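# Shut the toy oven door and release it

## Task

Swing the toy oven's door fully shut, then release it, making sure the oven ends up upright. Every other item present (a toy-food basket if there is one, a small tea box if there is one, the wire rack, and the small red box) must still be standing at the end.

## Robot and tools

Robot: two 6-joint arms, left_arm and right_arm, each with a parallel two-finger gripper. Seen from the scene frame, left_arm sits on the +y side and right_arm on the -y side; these names do not match image sides. Calibrated base positions: left_arm (-0.006, +0.221, +0.035) m, right_arm (+0.013, -0.268, +0.015) m, each turned slightly about z. A camera stand is fixed behind the arms.

Frames: the scene frame has its origin at table-top height, halfway between the nominal bases, with +x pointing out over the table and +z up. Fixed cameras and the table use this frame. Everything about a hand (reported position, quaternion wxyz, Hand target, velocities, offsets) uses that arm's own base frame. A gripper's fingers point along its +z and close along its y. end_effector_position is the point between the finger pads, just behind the tips. Reported values can be a few cm off, especially at long reach.

execute_actions(actions, cameras): actions is a list of actions. Each action is a table of 1 to 15 rows, one row per 1/30 s step. A table with fewer than 15 rows repeats its final row until 15 steps have passed. Every row holds 14 numbers in [-1, 1], even when only one arm moves: left dx, dy, dz, rx, ry, rz, opening, then the same seven for right. dx..rz are an offset from that arm's Hand target as it stood when the action began, along the arm's base axes. Each row is measured from that starting point, not from the row before it, so sending the same offset again moves the hand further. Scale: 1.0 equals 0.6 m for dx/dy/dz and 180 degrees for the rotation vector rx/ry/rz. Rotation happens about the Hand target's position. Opening is absolute: +1 fully open (about 87 mm between the pads), 0 about 43 mm, -1 closed. A 0 in the opening slot is a real command that half-closes the gripper, so repeat the current opening for any gripper you want left alone. Six zeros re-request that arm's current Hand target. Images come back only when actions is empty or cameras names them (["all"] returns every camera). Cameras: cam_head_left, cam_head_right, cam_left_wrist, cam_right_wrist.

move(target, speed, blend, opening_speed, blocking, cameras): target is one 14-number row in the same layout, or a list of up to 15 such rows that share a 10 s budget. Every row is an offset from the Hand targets at the moment the move starts, not from the previous row. Paths are straight lines and take no account of obstacles or the other arm. speed is in m/s, from 0.002 to 2.9, default 0.25, given as one value or one per target. Rotation speed is capped at twice that value in rad/s. blend is a corner radius in m; 0 means stop at each row. opening_speed is the rate of change of the opening, in units per second, minimum 0.2. blocking=false returns after about 0.5 s while the move keeps running. The result ends with a move: line giving the outcome (done, off_target, moving, held, fault) and any limits that applied (paced = the command was clipped; held = steps were withheld). done means the arm rests within 10 mm and 2 degrees of its target. It says nothing about whether the hand is touching anything.

wait(seconds 0 to 10) lets time pass while the arms hold their commands. stop brakes a running move. zoom_image(camera, region [x0,y0,x1,y1], at most 504x504 px) enlarges part of the newest image from that camera; the full images are 672x504. read_manual returns only licence texts. finished_scene(scene) ends the current scene and cannot be undone. After the call that ends scene 1, make no more calls in that reply.

Result lines: end_effector_position (m) and quaternion in the base frame; Hand target, meaning the last commanded pose after clipping, which is the reference for the next offsets; Tool commands; grip_measured, on the same -1..+1 scale as the opening command (in Joint positions the gripper reading runs from 0 closed to 1 open); Joint velocities, which may just say they are within noise; joint torques, whose sign points toward larger joint angles, with joints 1 to 3 wrapping at ±28 N m; motor temperatures; and, for execute_actions only, positions sampled along the way.

Control behaviour: each step, the commanded orientation is clipped to within 40 degrees of the measured one. Friction and gravity can leave the hand short, low or tilted. Small moves may fail to happen or may go sideways. Check the pose after each move and correct it by sending the remaining distance as an offset. A hand that is blocked keeps pushing until you command its target back past the gripper. To grip, command about 0.04 below the grip_measured value seen at first contact.

Avoid: fast contacts, and targets set far beyond a contact point (both push hard); any contact between the two arms, grippers or wrist cameras, which can fail the scene; closing a gripper on the other arm's fingers; routing a path near an arm's own base (go around it instead); strain on a wrist camera cable; letting anything drop or leave the table; releasing a part that is still moving; and long stretched-out or blocked holds, which heat the motors (a warning appears at 75 °C, the arm folds at 90 °C and goes limp at 100 °C). For the door, push it shut gently at moderate speed, back the hand away, and make sure the oven and the other items stay upright.

Each tool is called after "Request:" by a JSON object that holds its "fn" and its "kwargs", one argument or row to a line.

## Session

Request:
{"fn": "execute_actions", "kwargs": {
  "actions": []
}}

Scene clock: 0.00 s.
left_arm: end_effector_position=(+0.3826, +0.0349, +0.0504) grip_measured=+0.978 end_effector_quat_wxyz=(+0.581, -0.087, +0.805, +0.086) | right_arm: end_effector_position=(+0.3803, +0.0035, +0.3495) grip_measured=+1.000 end_effector_quat_wxyz=(+0.697, -0.008, +0.717, -0.002)
Joint positions: left_arm=[-0.023 1.582 0.364 0.89 -0.263 -0.048 0.989] | right_arm=[0.013 1.04 1.029 -0.017 0.005 -0.015 1]
Joint velocities: within noise
Joint torques (N m): no reading
Motor temperatures (°C): left_arm=[22 21 25 22 21 22 23] | right_arm=[22 24 22 22 22 21 23]
Heat: left arm: 25 °C; right arm: 24 °C.
Hand target: left_arm +0.3860, +0.0349, +0.0565; +0.588, -0.087, +0.800, +0.085 | right_arm +0.3793, +0.0035, +0.3631; +0.710, -0.008, +0.704, -0.002
Tool commands: left_gripper/opening=+1.0 right_gripper/opening=+1.0

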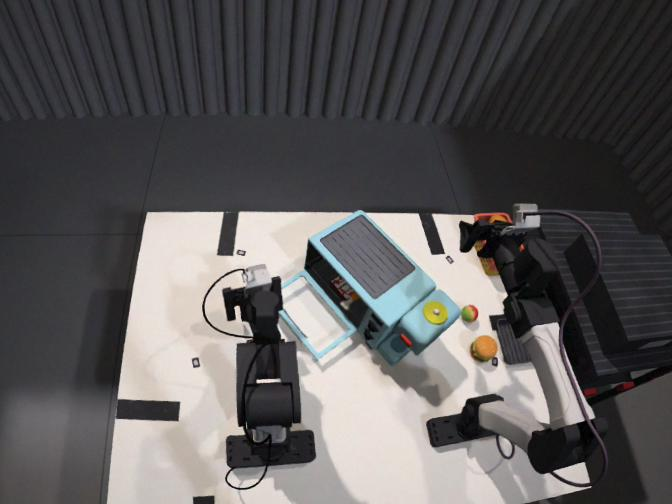

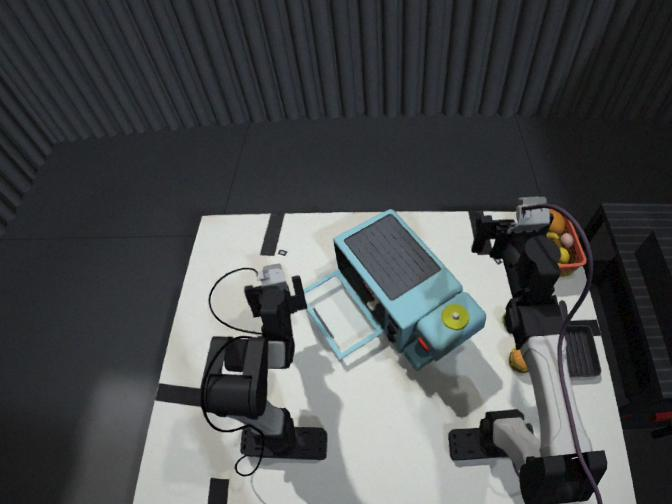

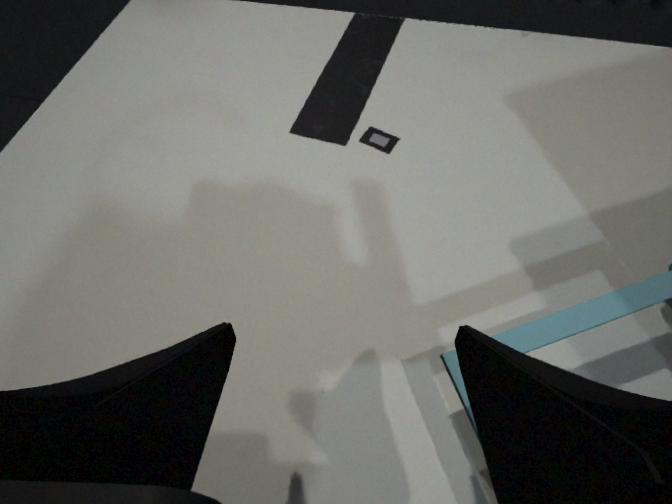

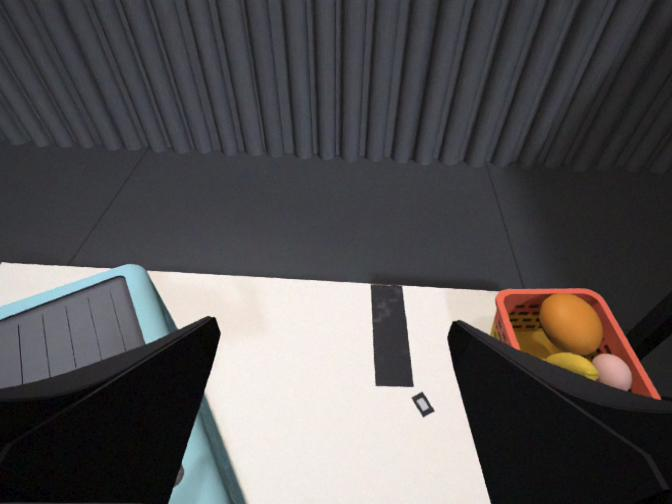

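Request:
{"fn": "zoom_image", "kwargs": {
  "camera": "cam_head_left",
  "region": [190, 200, 520, 400]
}}

Request:
{"fn": "zoom_image", "kwargs": {
  "camera": "cam_head_right",
  "region": [200, 200, 530, 400]
}}

Request:
{"fn": "zoom_image", "kwargs": {
  "camera": "cam_left_wrist",
  "region": [168, 126, 672, 504]
}}

Scaled by 1.527 from the camera's 672x504 image, which has a finer 960x720 frame.

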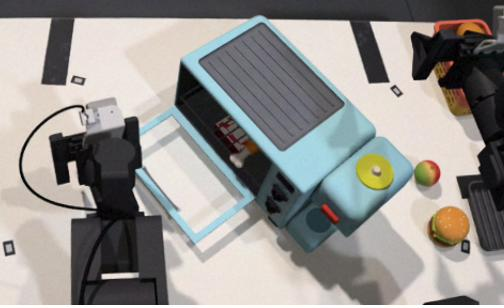

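Scaled by 1.527 from the camera's 672x504 image, which has a finer 960x720 frame.

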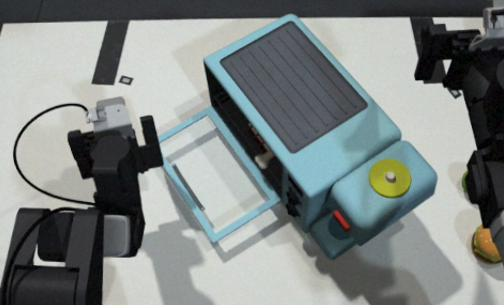

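Scaled by 1.000.

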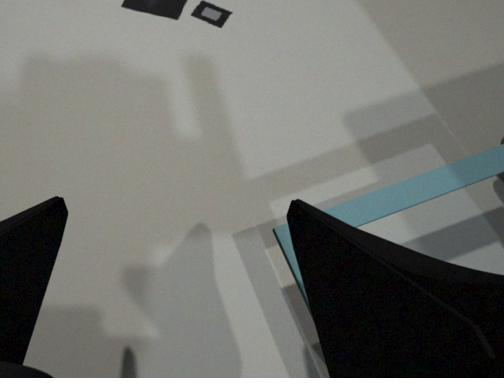

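Request:
{"fn": "move", "kwargs": {
  "target": [-0.1, 0.05, 0.25, 0.0, 0.02, -0.15, -1, 0,0,0,0,0,0,1],
  "cameras": ["cam_head_left","cam_head_right","cam_left_wrist"]
}}

Scene clock: 52.57 s.
left_arm: end_effector_position=(+0.3211, +0.0619, +0.1910) grip_measured=-1.000 end_effector_quat_wxyz=(+0.556, +0.092, +0.824, -0.061) | right_arm: end_effector_position=(+0.3803, +0.0035, +0.3495) grip_measured=+1.000 end_effector_quat_wxyz=(+0.697, -0.008, +0.717, -0.002)
Joint positions: left_arm=[0.486 1.027 0.75 -0.212 0.645 0.311 0] | right_arm=[0.013 1.04 1.029 -0.017 0.005 -0.015 1]
Joint torques (N m): left_arm=[0.58 -1.22 10.84 1.62 0.21 0.31] | right_arm=[-0.38 -3.41 6.69 1.82 0.04 0.02]
Motor temperatures (°C): left_arm=[22 24 29 28 21 22 23] | right_arm=[22 25 27 29 22 21 23]
Heat: left arm: 29 °C; right arm: 29 °C.
Hand target: left_arm +0.3259, +0.0649, +0.2066; +0.567, +0.105, +0.816, -0.052 | right_arm +0.3793, +0.0035, +0.3631; +0.710, -0.008, +0.704, -0.002
Off the commanded pose: left_arm 0.017 m, 2 deg | right_arm 0.014 m, 2 deg.
move: off_target (left_arm, right_arm)
Images, in order (width x height): cam_head_left 672x504, cam_head_right 672x504, cam_left_wrist 672x504.

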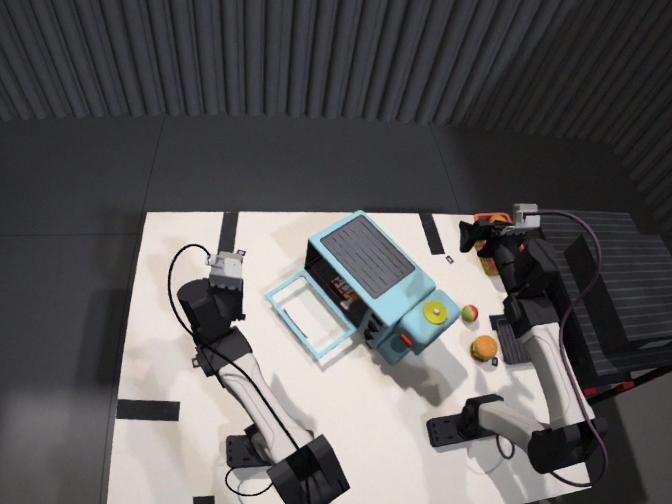

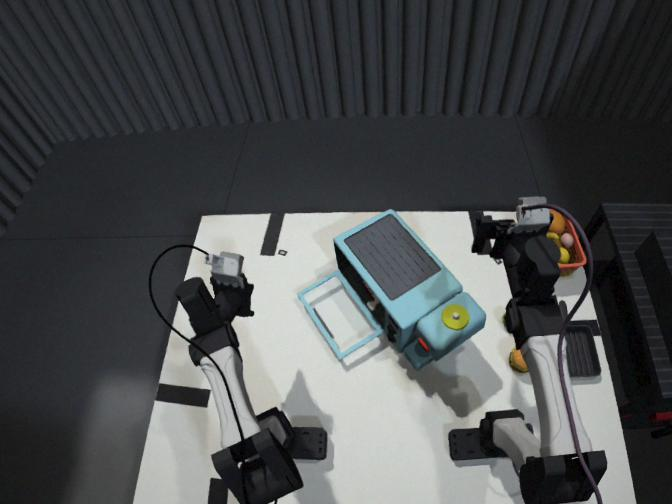

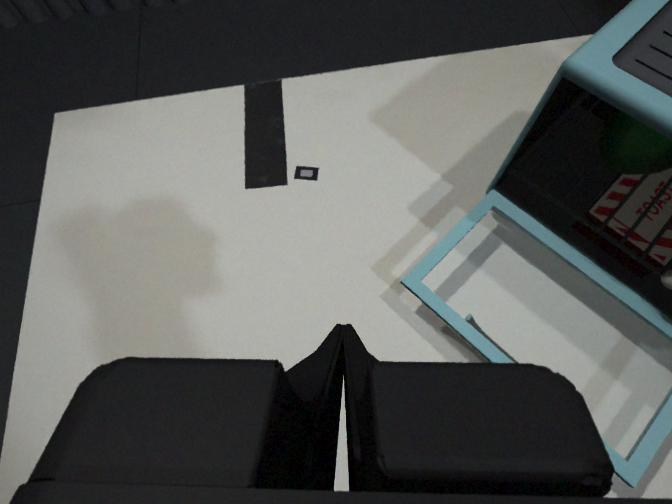

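Request:
{"fn": "move", "kwargs": {
  "target": [-0.008, -0.083, -0.219, -0.0703, -0.0932, -0.2027, -1, 0,0,0,0,0,0,1],
  "cameras": ["cam_head_left","cam_head_right","cam_left_wrist"]
}}

Scene clock: 123.60 s.
left_arm: end_effector_position=(+0.3238, +0.0171, +0.0769) grip_measured=-1.000 end_effector_quat_wxyz=(+0.631, +0.307, +0.649, -0.292) | right_arm: end_effector_position=(+0.3803, +0.0035, +0.3495) grip_measured=+1.000 end_effector_quat_wxyz=(+0.697, -0.008, +0.717, -0.002)
Joint positions: left_arm=[0.618 1.759 0.454 0.915 1.488 0.398 0] | right_arm=[0.013 1.04 1.029 -0.017 0.005 -0.015 1]
Joint torques (N m): left_arm=[0.23 -4.12 3.17 1.46 0.25 0.02] | right_arm=[-0.39 -3.38 6.63 1.82 0.04 0.01]
Motor temperatures (°C): left_arm=[22 22 39 31 21 22 23] | right_arm=[22 25 29 32 22 21 23]
Heat: left arm: 39 °C; right arm: 32 °C.
Hand target: left_arm +0.3211, +0.0150, +0.0750; +0.641, +0.297, +0.642, -0.298 | right_arm +0.3793, +0.0035, +0.3631; +0.710, -0.008, +0.704, -0.002
Off the commanded pose: left_arm 0.004 m, 2 deg | right_arm 0.014 m, 2 deg.
move: off_target (right_arm)
Images, in order (width x height): cam_head_left 672x504, cam_head_right 672x504, cam_left_wrist 672x504.

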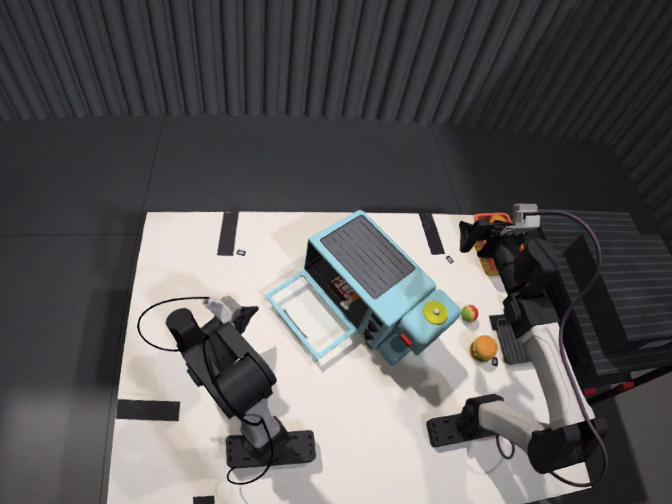

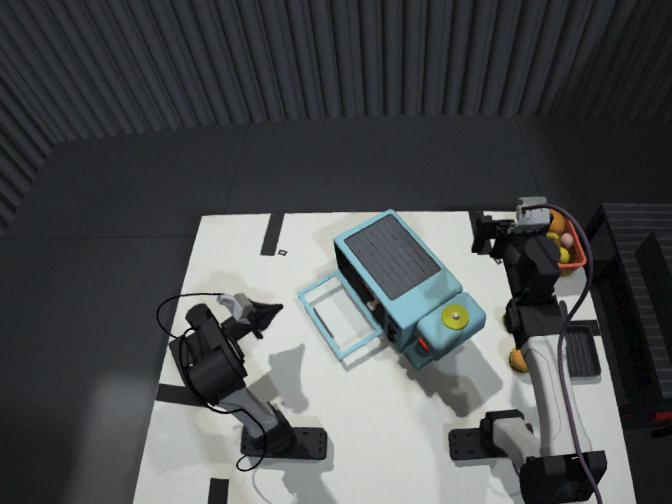

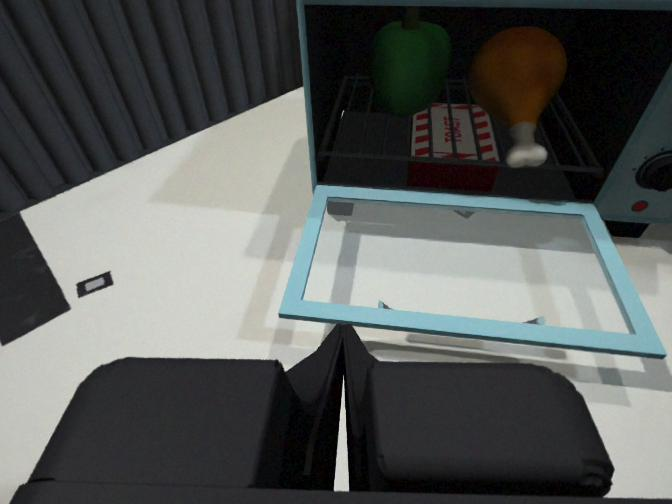

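Request:
{"fn": "move", "kwargs": {
  "target": [0.0167, 0.03, -0.1417, 0,0,0, -1, 0,0,0,0,0,0,1],
  "cameras": ["cam_head_left","cam_left_wrist"]
}}

Scene clock: 143.47 s.
left_arm: end_effector_position=(+0.3298, +0.0313, -0.0106) grip_measured=-1.000 end_effector_quat_wxyz=(+0.631, +0.302, +0.649, -0.300) | right_arm: end_effector_position=(+0.3803, +0.0035, +0.3495) grip_measured=+1.000 end_effector_quat_wxyz=(+0.697, -0.008, +0.717, -0.002)
Joint positions: left_arm=[0.649 2.225 0.533 1.167 1.521 0.516 0] | right_arm=[0.013 1.04 1.029 -0.017 0.005 -0.015 1]
Joint torques (N m): left_arm=[0.54 -5.72 2.5 1.41 0.29 -0.01] | right_arm=[-0.39 -3.43 6.68 1.82 0.04 0.01]
Heat: left arm: 35 °C; right arm: 33 °C.
Hand target: left_arm +0.3311, +0.0332, -0.0100; +0.641, +0.297, +0.642, -0.298 | right_arm +0.3793, +0.0035, +0.3631; +0.710, -0.008, +0.704, -0.002
Off the commanded pose: left_arm 0.002 m, 2 deg | right_arm 0.014 m, 2 deg.
move: off_target (right_arm)
Images, in order (width x height): cam_head_left 672x504, cam_left_wrist 672x504.

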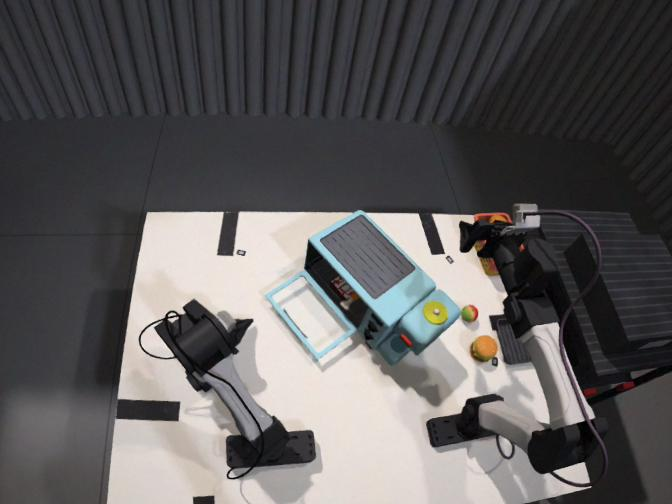

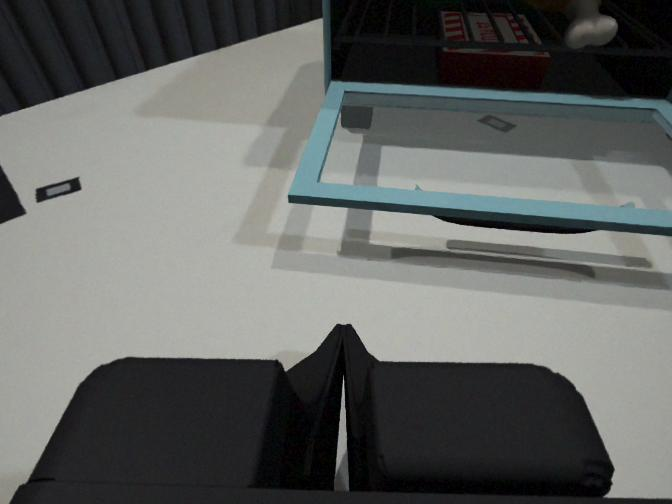

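Request:
{"fn": "move", "kwargs": {
  "target": [
    [0,0,-0.01,0,0,0,-1,0,0,0,0,0,0,1],
    [0.055,-0.085,-0.006,0,0,0,-1,0,0,0,0,0,0,1],
    [0.07,-0.1087,0.0475,0,0,0,-1,0,0,0,0,0,0,1],
    [0.105,-0.162,0.1033,0,0,0,-1,0,0,0,0,0,0,1]
  ],
  "blend": [0.003,0.005,0.01,0],
  "speed": 0.1,
  "cameras": ["cam_head_left","cam_left_wrist"]
}}

Scene clock: 166.83 s.
left_arm: end_effector_position=(+0.3872, -0.0647, +0.0342) grip_measured=-1.000 end_effector_quat_wxyz=(+0.618, +0.285, +0.662, -0.315) | right_arm: end_effector_position=(+0.3803, +0.0035, +0.3495) grip_measured=+1.000 end_effector_quat_wxyz=(+0.697, -0.008, +0.717, -0.002)
Joint positions: left_arm=[0.249 2.139 0.533 1.517 1.125 0.017 0] | right_arm=[0.013 1.04 1.029 -0.017 0.005 -0.015 1]
Joint torques (N m): left_arm=[-0.36 -8.77 3.11 2.03 -0.08 0.03] | right_arm=[-0.35 -3.4 6.67 1.82 0.04 0.02]
Motor temperatures (°C): left_arm=[22 25 33 31 21 22 23] | right_arm=[22 25 30 34 22 21 23]
Heat: left arm: 33 °C; right arm: 34 °C.
Hand target: left_arm +0.3941, -0.0641, +0.0520; +0.641, +0.297, +0.642, -0.298 | right_arm +0.3793, +0.0035, +0.3631; +0.710, -0.008, +0.704, -0.002
Off the commanded pose: left_arm 0.019 m, 4 deg | right_arm 0.014 m, 2 deg.
move: off_target (left_arm, right_arm)
Images, in order (width x height): cam_head_left 672x504, cam_left_wrist 672x504.

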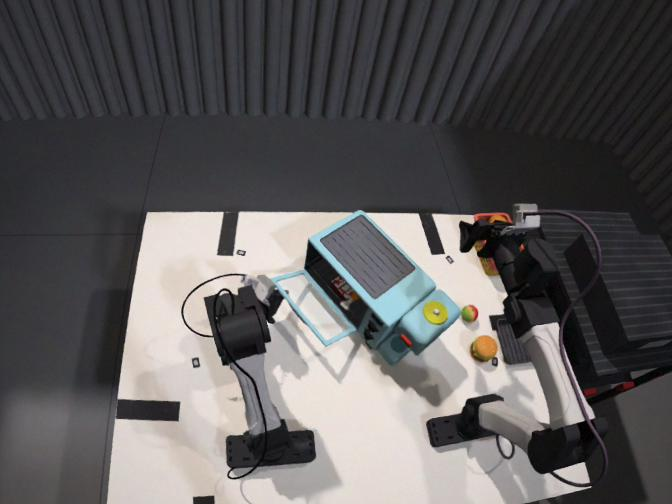

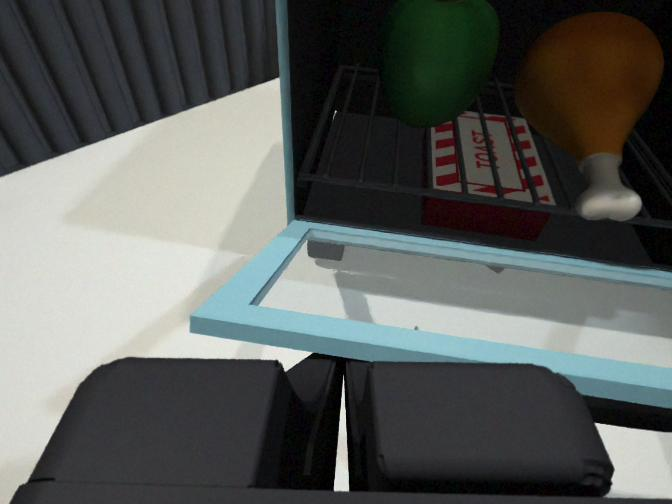

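Request:
{"fn": "move", "kwargs": {
  "target": [0.023, -0.035, 0.05, 0.08,0.067,0, -1, 0,0,0,0,0,0,1],
  "speed": 0.12,
  "cameras": ["cam_head_left","cam_left_wrist"]
}}

Scene clock: 172.60 s.
left_arm: end_effector_position=(+0.3965, -0.0855, +0.0634) grip_measured=-1.000 end_effector_quat_wxyz=(+0.508, +0.326, +0.753, -0.262) | right_arm: end_effector_position=(+0.3803, +0.0035, +0.3495) grip_measured=+1.000 end_effector_quat_wxyz=(+0.697, -0.008, +0.717, -0.002)
Joint positions: left_arm=[0.107 1.715 0.734 0.386 0.904 0.421 0] | right_arm=[0.013 1.04 1.029 -0.017 0.005 -0.015 1]
Joint torques (N m): left_arm=[-0.61 -8.18 8.47 1.47 0.13 0.26] | right_arm=[-0.38 -3.4 6.68 1.82 0.04 0.01]
Heat: left arm: 32 °C; right arm: 34 °C.
Hand target: left_arm +0.4079, -0.0851, +0.0821; +0.528, +0.342, +0.738, -0.245 | right_arm +0.3793, +0.0035, +0.3631; +0.710, -0.008, +0.704, -0.002
Off the commanded pose: left_arm 0.022 m, 4 deg | right_arm 0.014 m, 2 deg.
move: off_target (left_arm, right_arm)
Images, in order (width x height): cam_head_left 672x504, cam_left_wrist 672x504.

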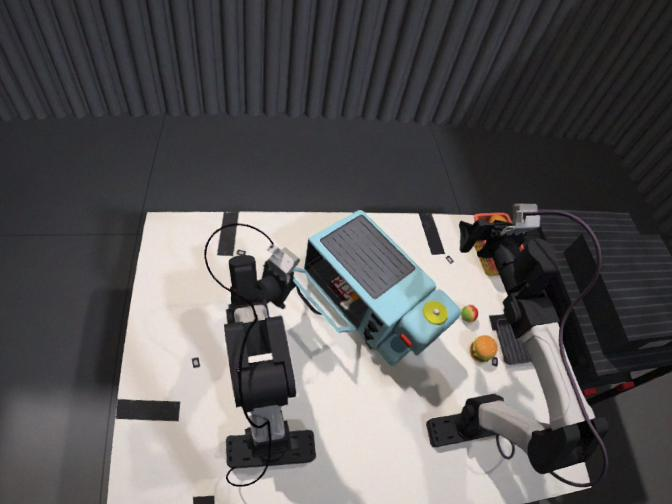

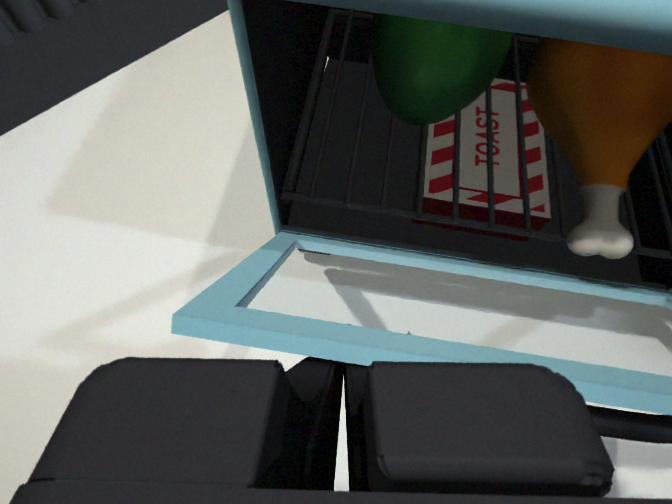

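Request:
{"fn": "move", "kwargs": {
  "target": [0.027, -0.045, 0.02, 0.105,0.088,0, -1, 0,0,0,0,0,0,1],
  "speed": 0.12,
  "cameras": ["cam_head_left","cam_left_wrist"]
}}

Scene clock: 177.73 s.
left_arm: end_effector_position=(+0.4154, -0.1115, +0.0869) grip_measured=-1.000 end_effector_quat_wxyz=(+0.350, +0.378, +0.839, -0.174) | right_arm: end_effector_position=(+0.3803, +0.0035, +0.3495) grip_measured=+1.000 end_effector_quat_wxyz=(+0.697, -0.008, +0.717, -0.002)
Joint positions: left_arm=[-0.098 1.768 1.229 -0.399 0.535 0.569 0] | right_arm=[0.013 1.04 1.029 -0.017 0.005 -0.015 1]
Joint torques (N m): left_arm=[-0.25 -6.52 9.7 1.24 0.13 0.28] | right_arm=[-0.39 -3.43 6.69 1.82 0.04 0.02]
Heat: left arm: 33 °C; right arm: 34 °C.
Hand target: left_arm +0.4241, -0.1121, +0.0942; +0.358, +0.387, +0.833, -0.165 | right_arm +0.3793, +0.0035, +0.3631; +0.710, -0.008, +0.704, -0.002
Off the commanded pose: left_arm 0.011 m, 2 deg | right_arm 0.014 m, 2 deg.
move: off_target (left_arm, right_arm)
Images, in order (width x height): cam_head_left 672x504, cam_left_wrist 672x504.

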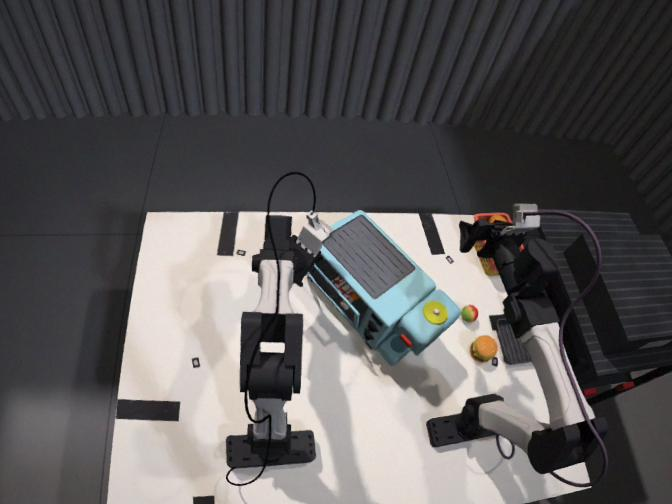

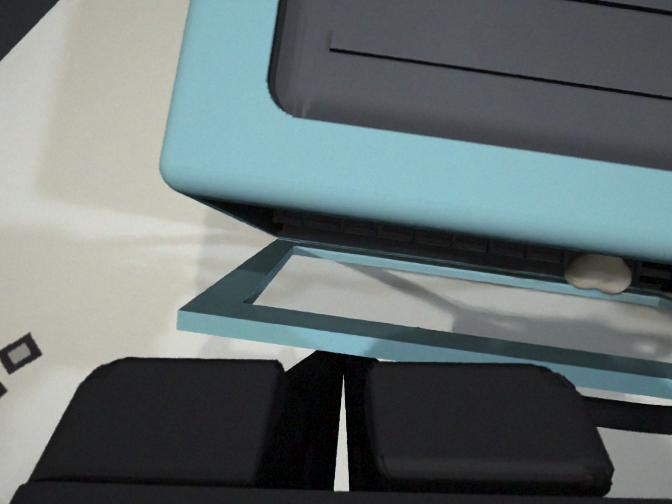

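Request:
{"fn": "move", "kwargs": {
  "target": [0.03, -0.046, 0.01, 0.03,0.025,0, -1, 0,0,0,0,0,0,1],
  "speed": 0.1,
  "cameras": ["cam_head_left","cam_left_wrist"]
}}

Scene clock: 180.47 s.
left_arm: end_effector_position=(+0.4309, -0.1290, +0.0929) grip_measured=-1.000 end_effector_quat_wxyz=(+0.291, +0.396, +0.860, -0.139) | right_arm: end_effector_position=(+0.3803, +0.0035, +0.3495) grip_measured=+1.000 end_effector_quat_wxyz=(+0.697, -0.008, +0.717, -0.002)
Joint positions: left_arm=[-0.185 1.895 1.484 -0.624 0.399 0.566 0] | right_arm=[0.013 1.04 1.029 -0.017 0.005 -0.015 1]
Joint torques (N m): left_arm=[-1.43 -7.05 9.84 1.37 0.21 -0.06] | right_arm=[-0.4 -3.4 6.65 1.83 0.04 0.02]
Heat: left arm: 34 °C; right arm: 34 °C.
Hand target: left_arm +0.4420, -0.1398, +0.1001; +0.307, +0.397, +0.854, -0.141 | right_arm +0.3793, +0.0035, +0.3631; +0.710, -0.008, +0.704, -0.002
Off the commanded pose: left_arm 0.017 m, 2 deg | right_arm 0.014 m, 2 deg.
move: off_target (left_arm, right_arm)
Images, in order (width x height): cam_head_left 672x504, cam_left_wrist 672x504.

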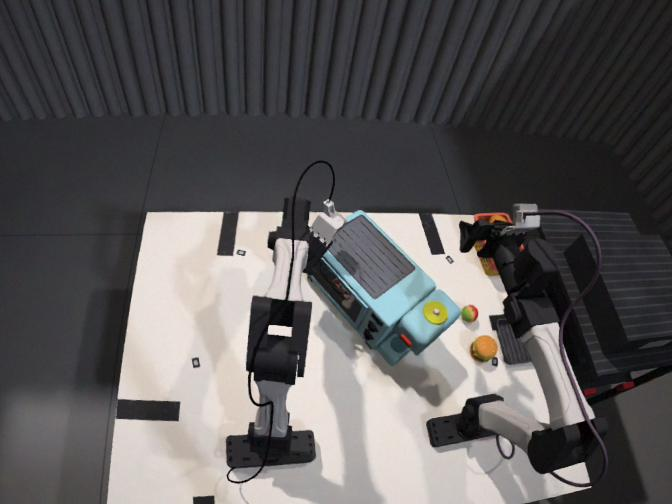

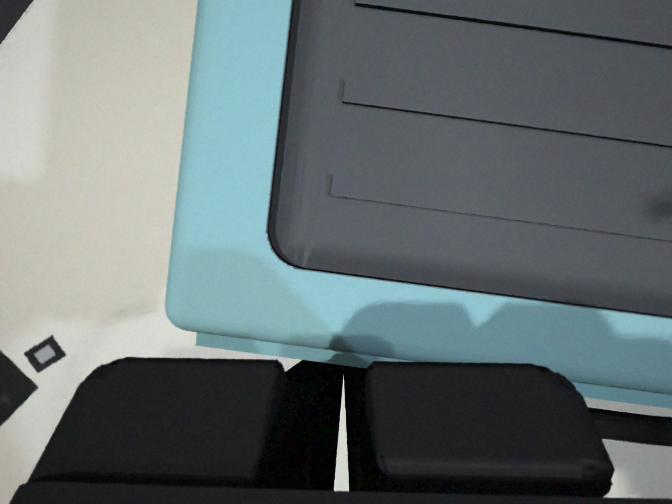

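Request:
{"fn": "move", "kwargs": {
  "target": [0.014, -0.021, 0.0, 0.0,0.0,0, -1, 0,0,0,0,0,0,1],
  "speed": 0.06,
  "cameras": ["cam_head_left","cam_left_wrist"]
}}

Scene clock: 182.90 s.
left_arm: end_effector_position=(+0.4295, -0.1288, +0.0928) grip_measured=-1.000 end_effector_quat_wxyz=(+0.271, +0.389, +0.871, -0.131) | right_arm: end_effector_position=(+0.3803, +0.0035, +0.3495) grip_measured=+1.000 end_effector_quat_wxyz=(+0.697, -0.008, +0.717, -0.002)
Joint positions: left_arm=[-0.196 1.918 1.532 -0.683 0.367 0.548 0] | right_arm=[0.013 1.04 1.029 -0.017 0.005 -0.015 1]
Joint torques (N m): left_arm=[-3.04 -6.19 9.87 1.83 0.41 -0.09] | right_arm=[-0.38 -3.4 6.71 1.82 0.04 0.02]
Heat: left arm: 34 °C; right arm: 34 °C.
Hand target: left_arm +0.4505, -0.1523, +0.1001; +0.307, +0.397, +0.854, -0.141 | right_arm +0.3793, +0.0035, +0.3631; +0.710, -0.008, +0.704, -0.002
Off the commanded pose: left_arm 0.032 m, 5 deg | right_arm 0.014 m, 2 deg.
move: off_target (left_arm, right_arm)
Images, in order (width x height): cam_head_left 672x504, cam_left_wrist 672x504.

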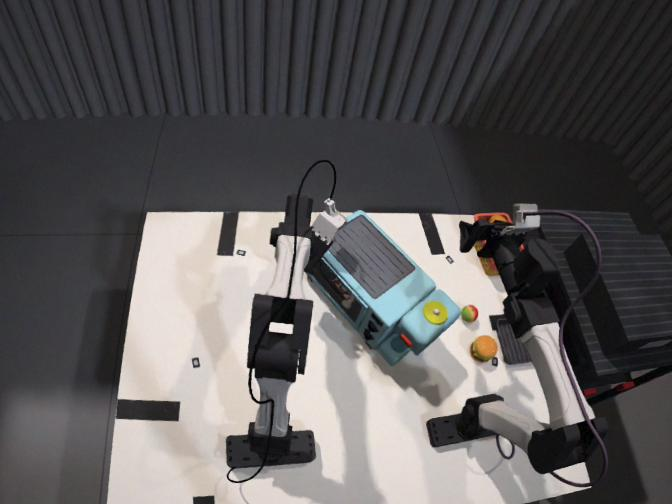

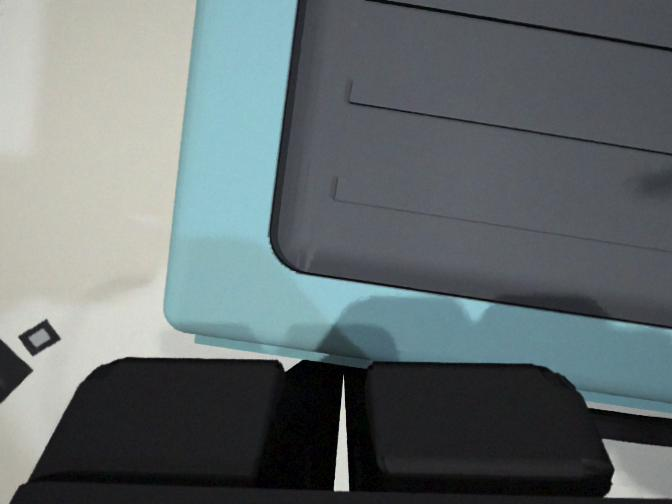

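Request:
{"fn": "move", "kwargs": {
  "target": [-0.143, 0.203, 0.01, 0.0,0.0,0, -1, 0,0,0,0,0,0,1],
  "speed": 0.2,
  "cameras": ["cam_head_left","cam_head_right","cam_left_wrist"]
}}

Scene clock: 188.07 s.
left_arm: end_effector_position=(+0.3695, -0.0292, +0.1017) grip_measured=-1.000 end_effector_quat_wxyz=(+0.302, +0.389, +0.859, -0.140) | right_arm: end_effector_position=(+0.3803, +0.0035, +0.3495) grip_measured=+1.000 end_effector_quat_wxyz=(+0.697, -0.008, +0.717, -0.002)
Joint positions: left_arm=[0.094 1.65 1.229 -0.713 0.537 0.822 0] | right_arm=[0.013 1.04 1.029 -0.017 0.005 -0.015 1]
Joint torques (N m): left_arm=[0.1 -8.17 5.46 0.94 0.36 0.31] | right_arm=[-0.38 -3.4 6.67 1.81 0.04 0.01]
Heat: left arm: 34 °C; right arm: 34 °C.
Hand target: left_arm +0.3647, -0.0306, +0.1061; +0.307, +0.397, +0.853, -0.141 | right_arm +0.3793, +0.0035, +0.3631; +0.710, -0.008, +0.704, -0.002
Off the commanded pose: left_arm 0.007 m, 1 deg | right_arm 0.014 m, 2 deg.
move: off_target (right_arm)
Images, in order (width x height): cam_head_left 672x504, cam_head_right 672x504, cam_left_wrist 672x504.

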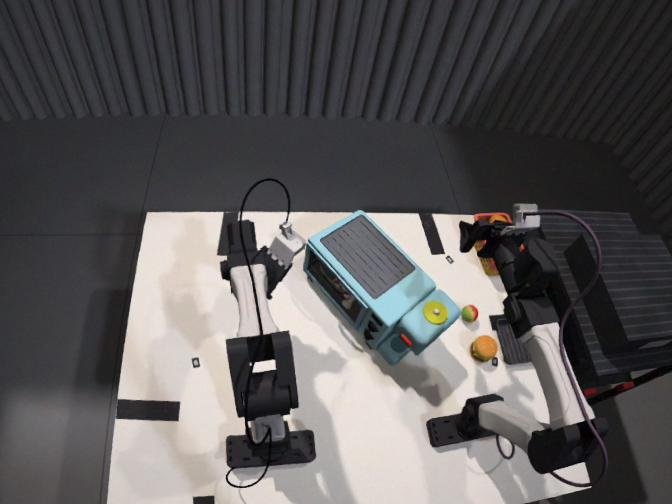

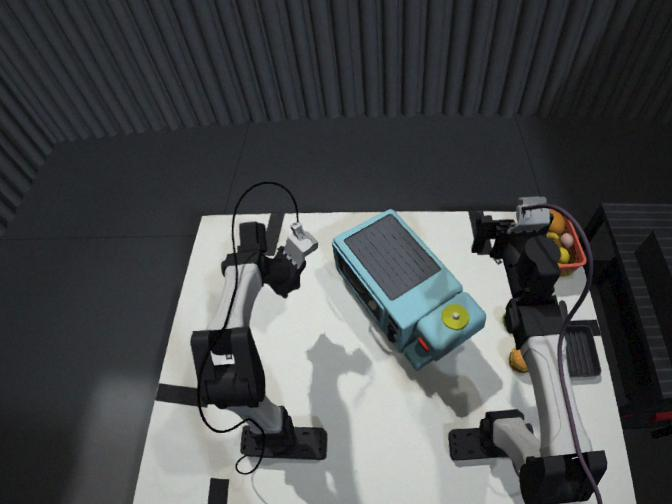

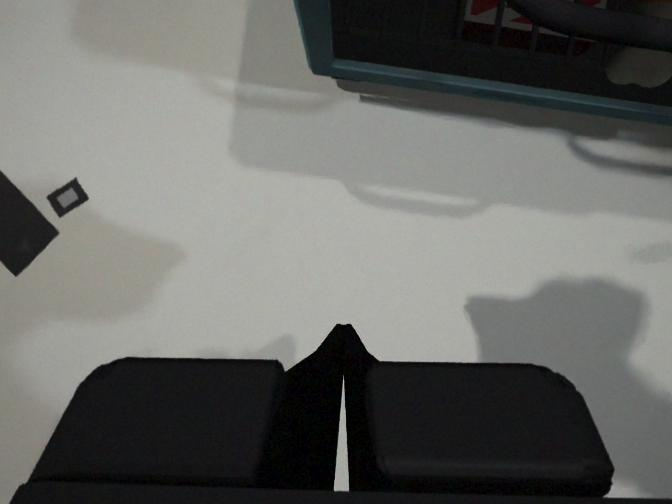

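Door closed and staying. End the practice scene.

Request:
{"fn": "finished_scene", "kwargs": {
  "scene": 1
}}

The scene is finished: the task was done.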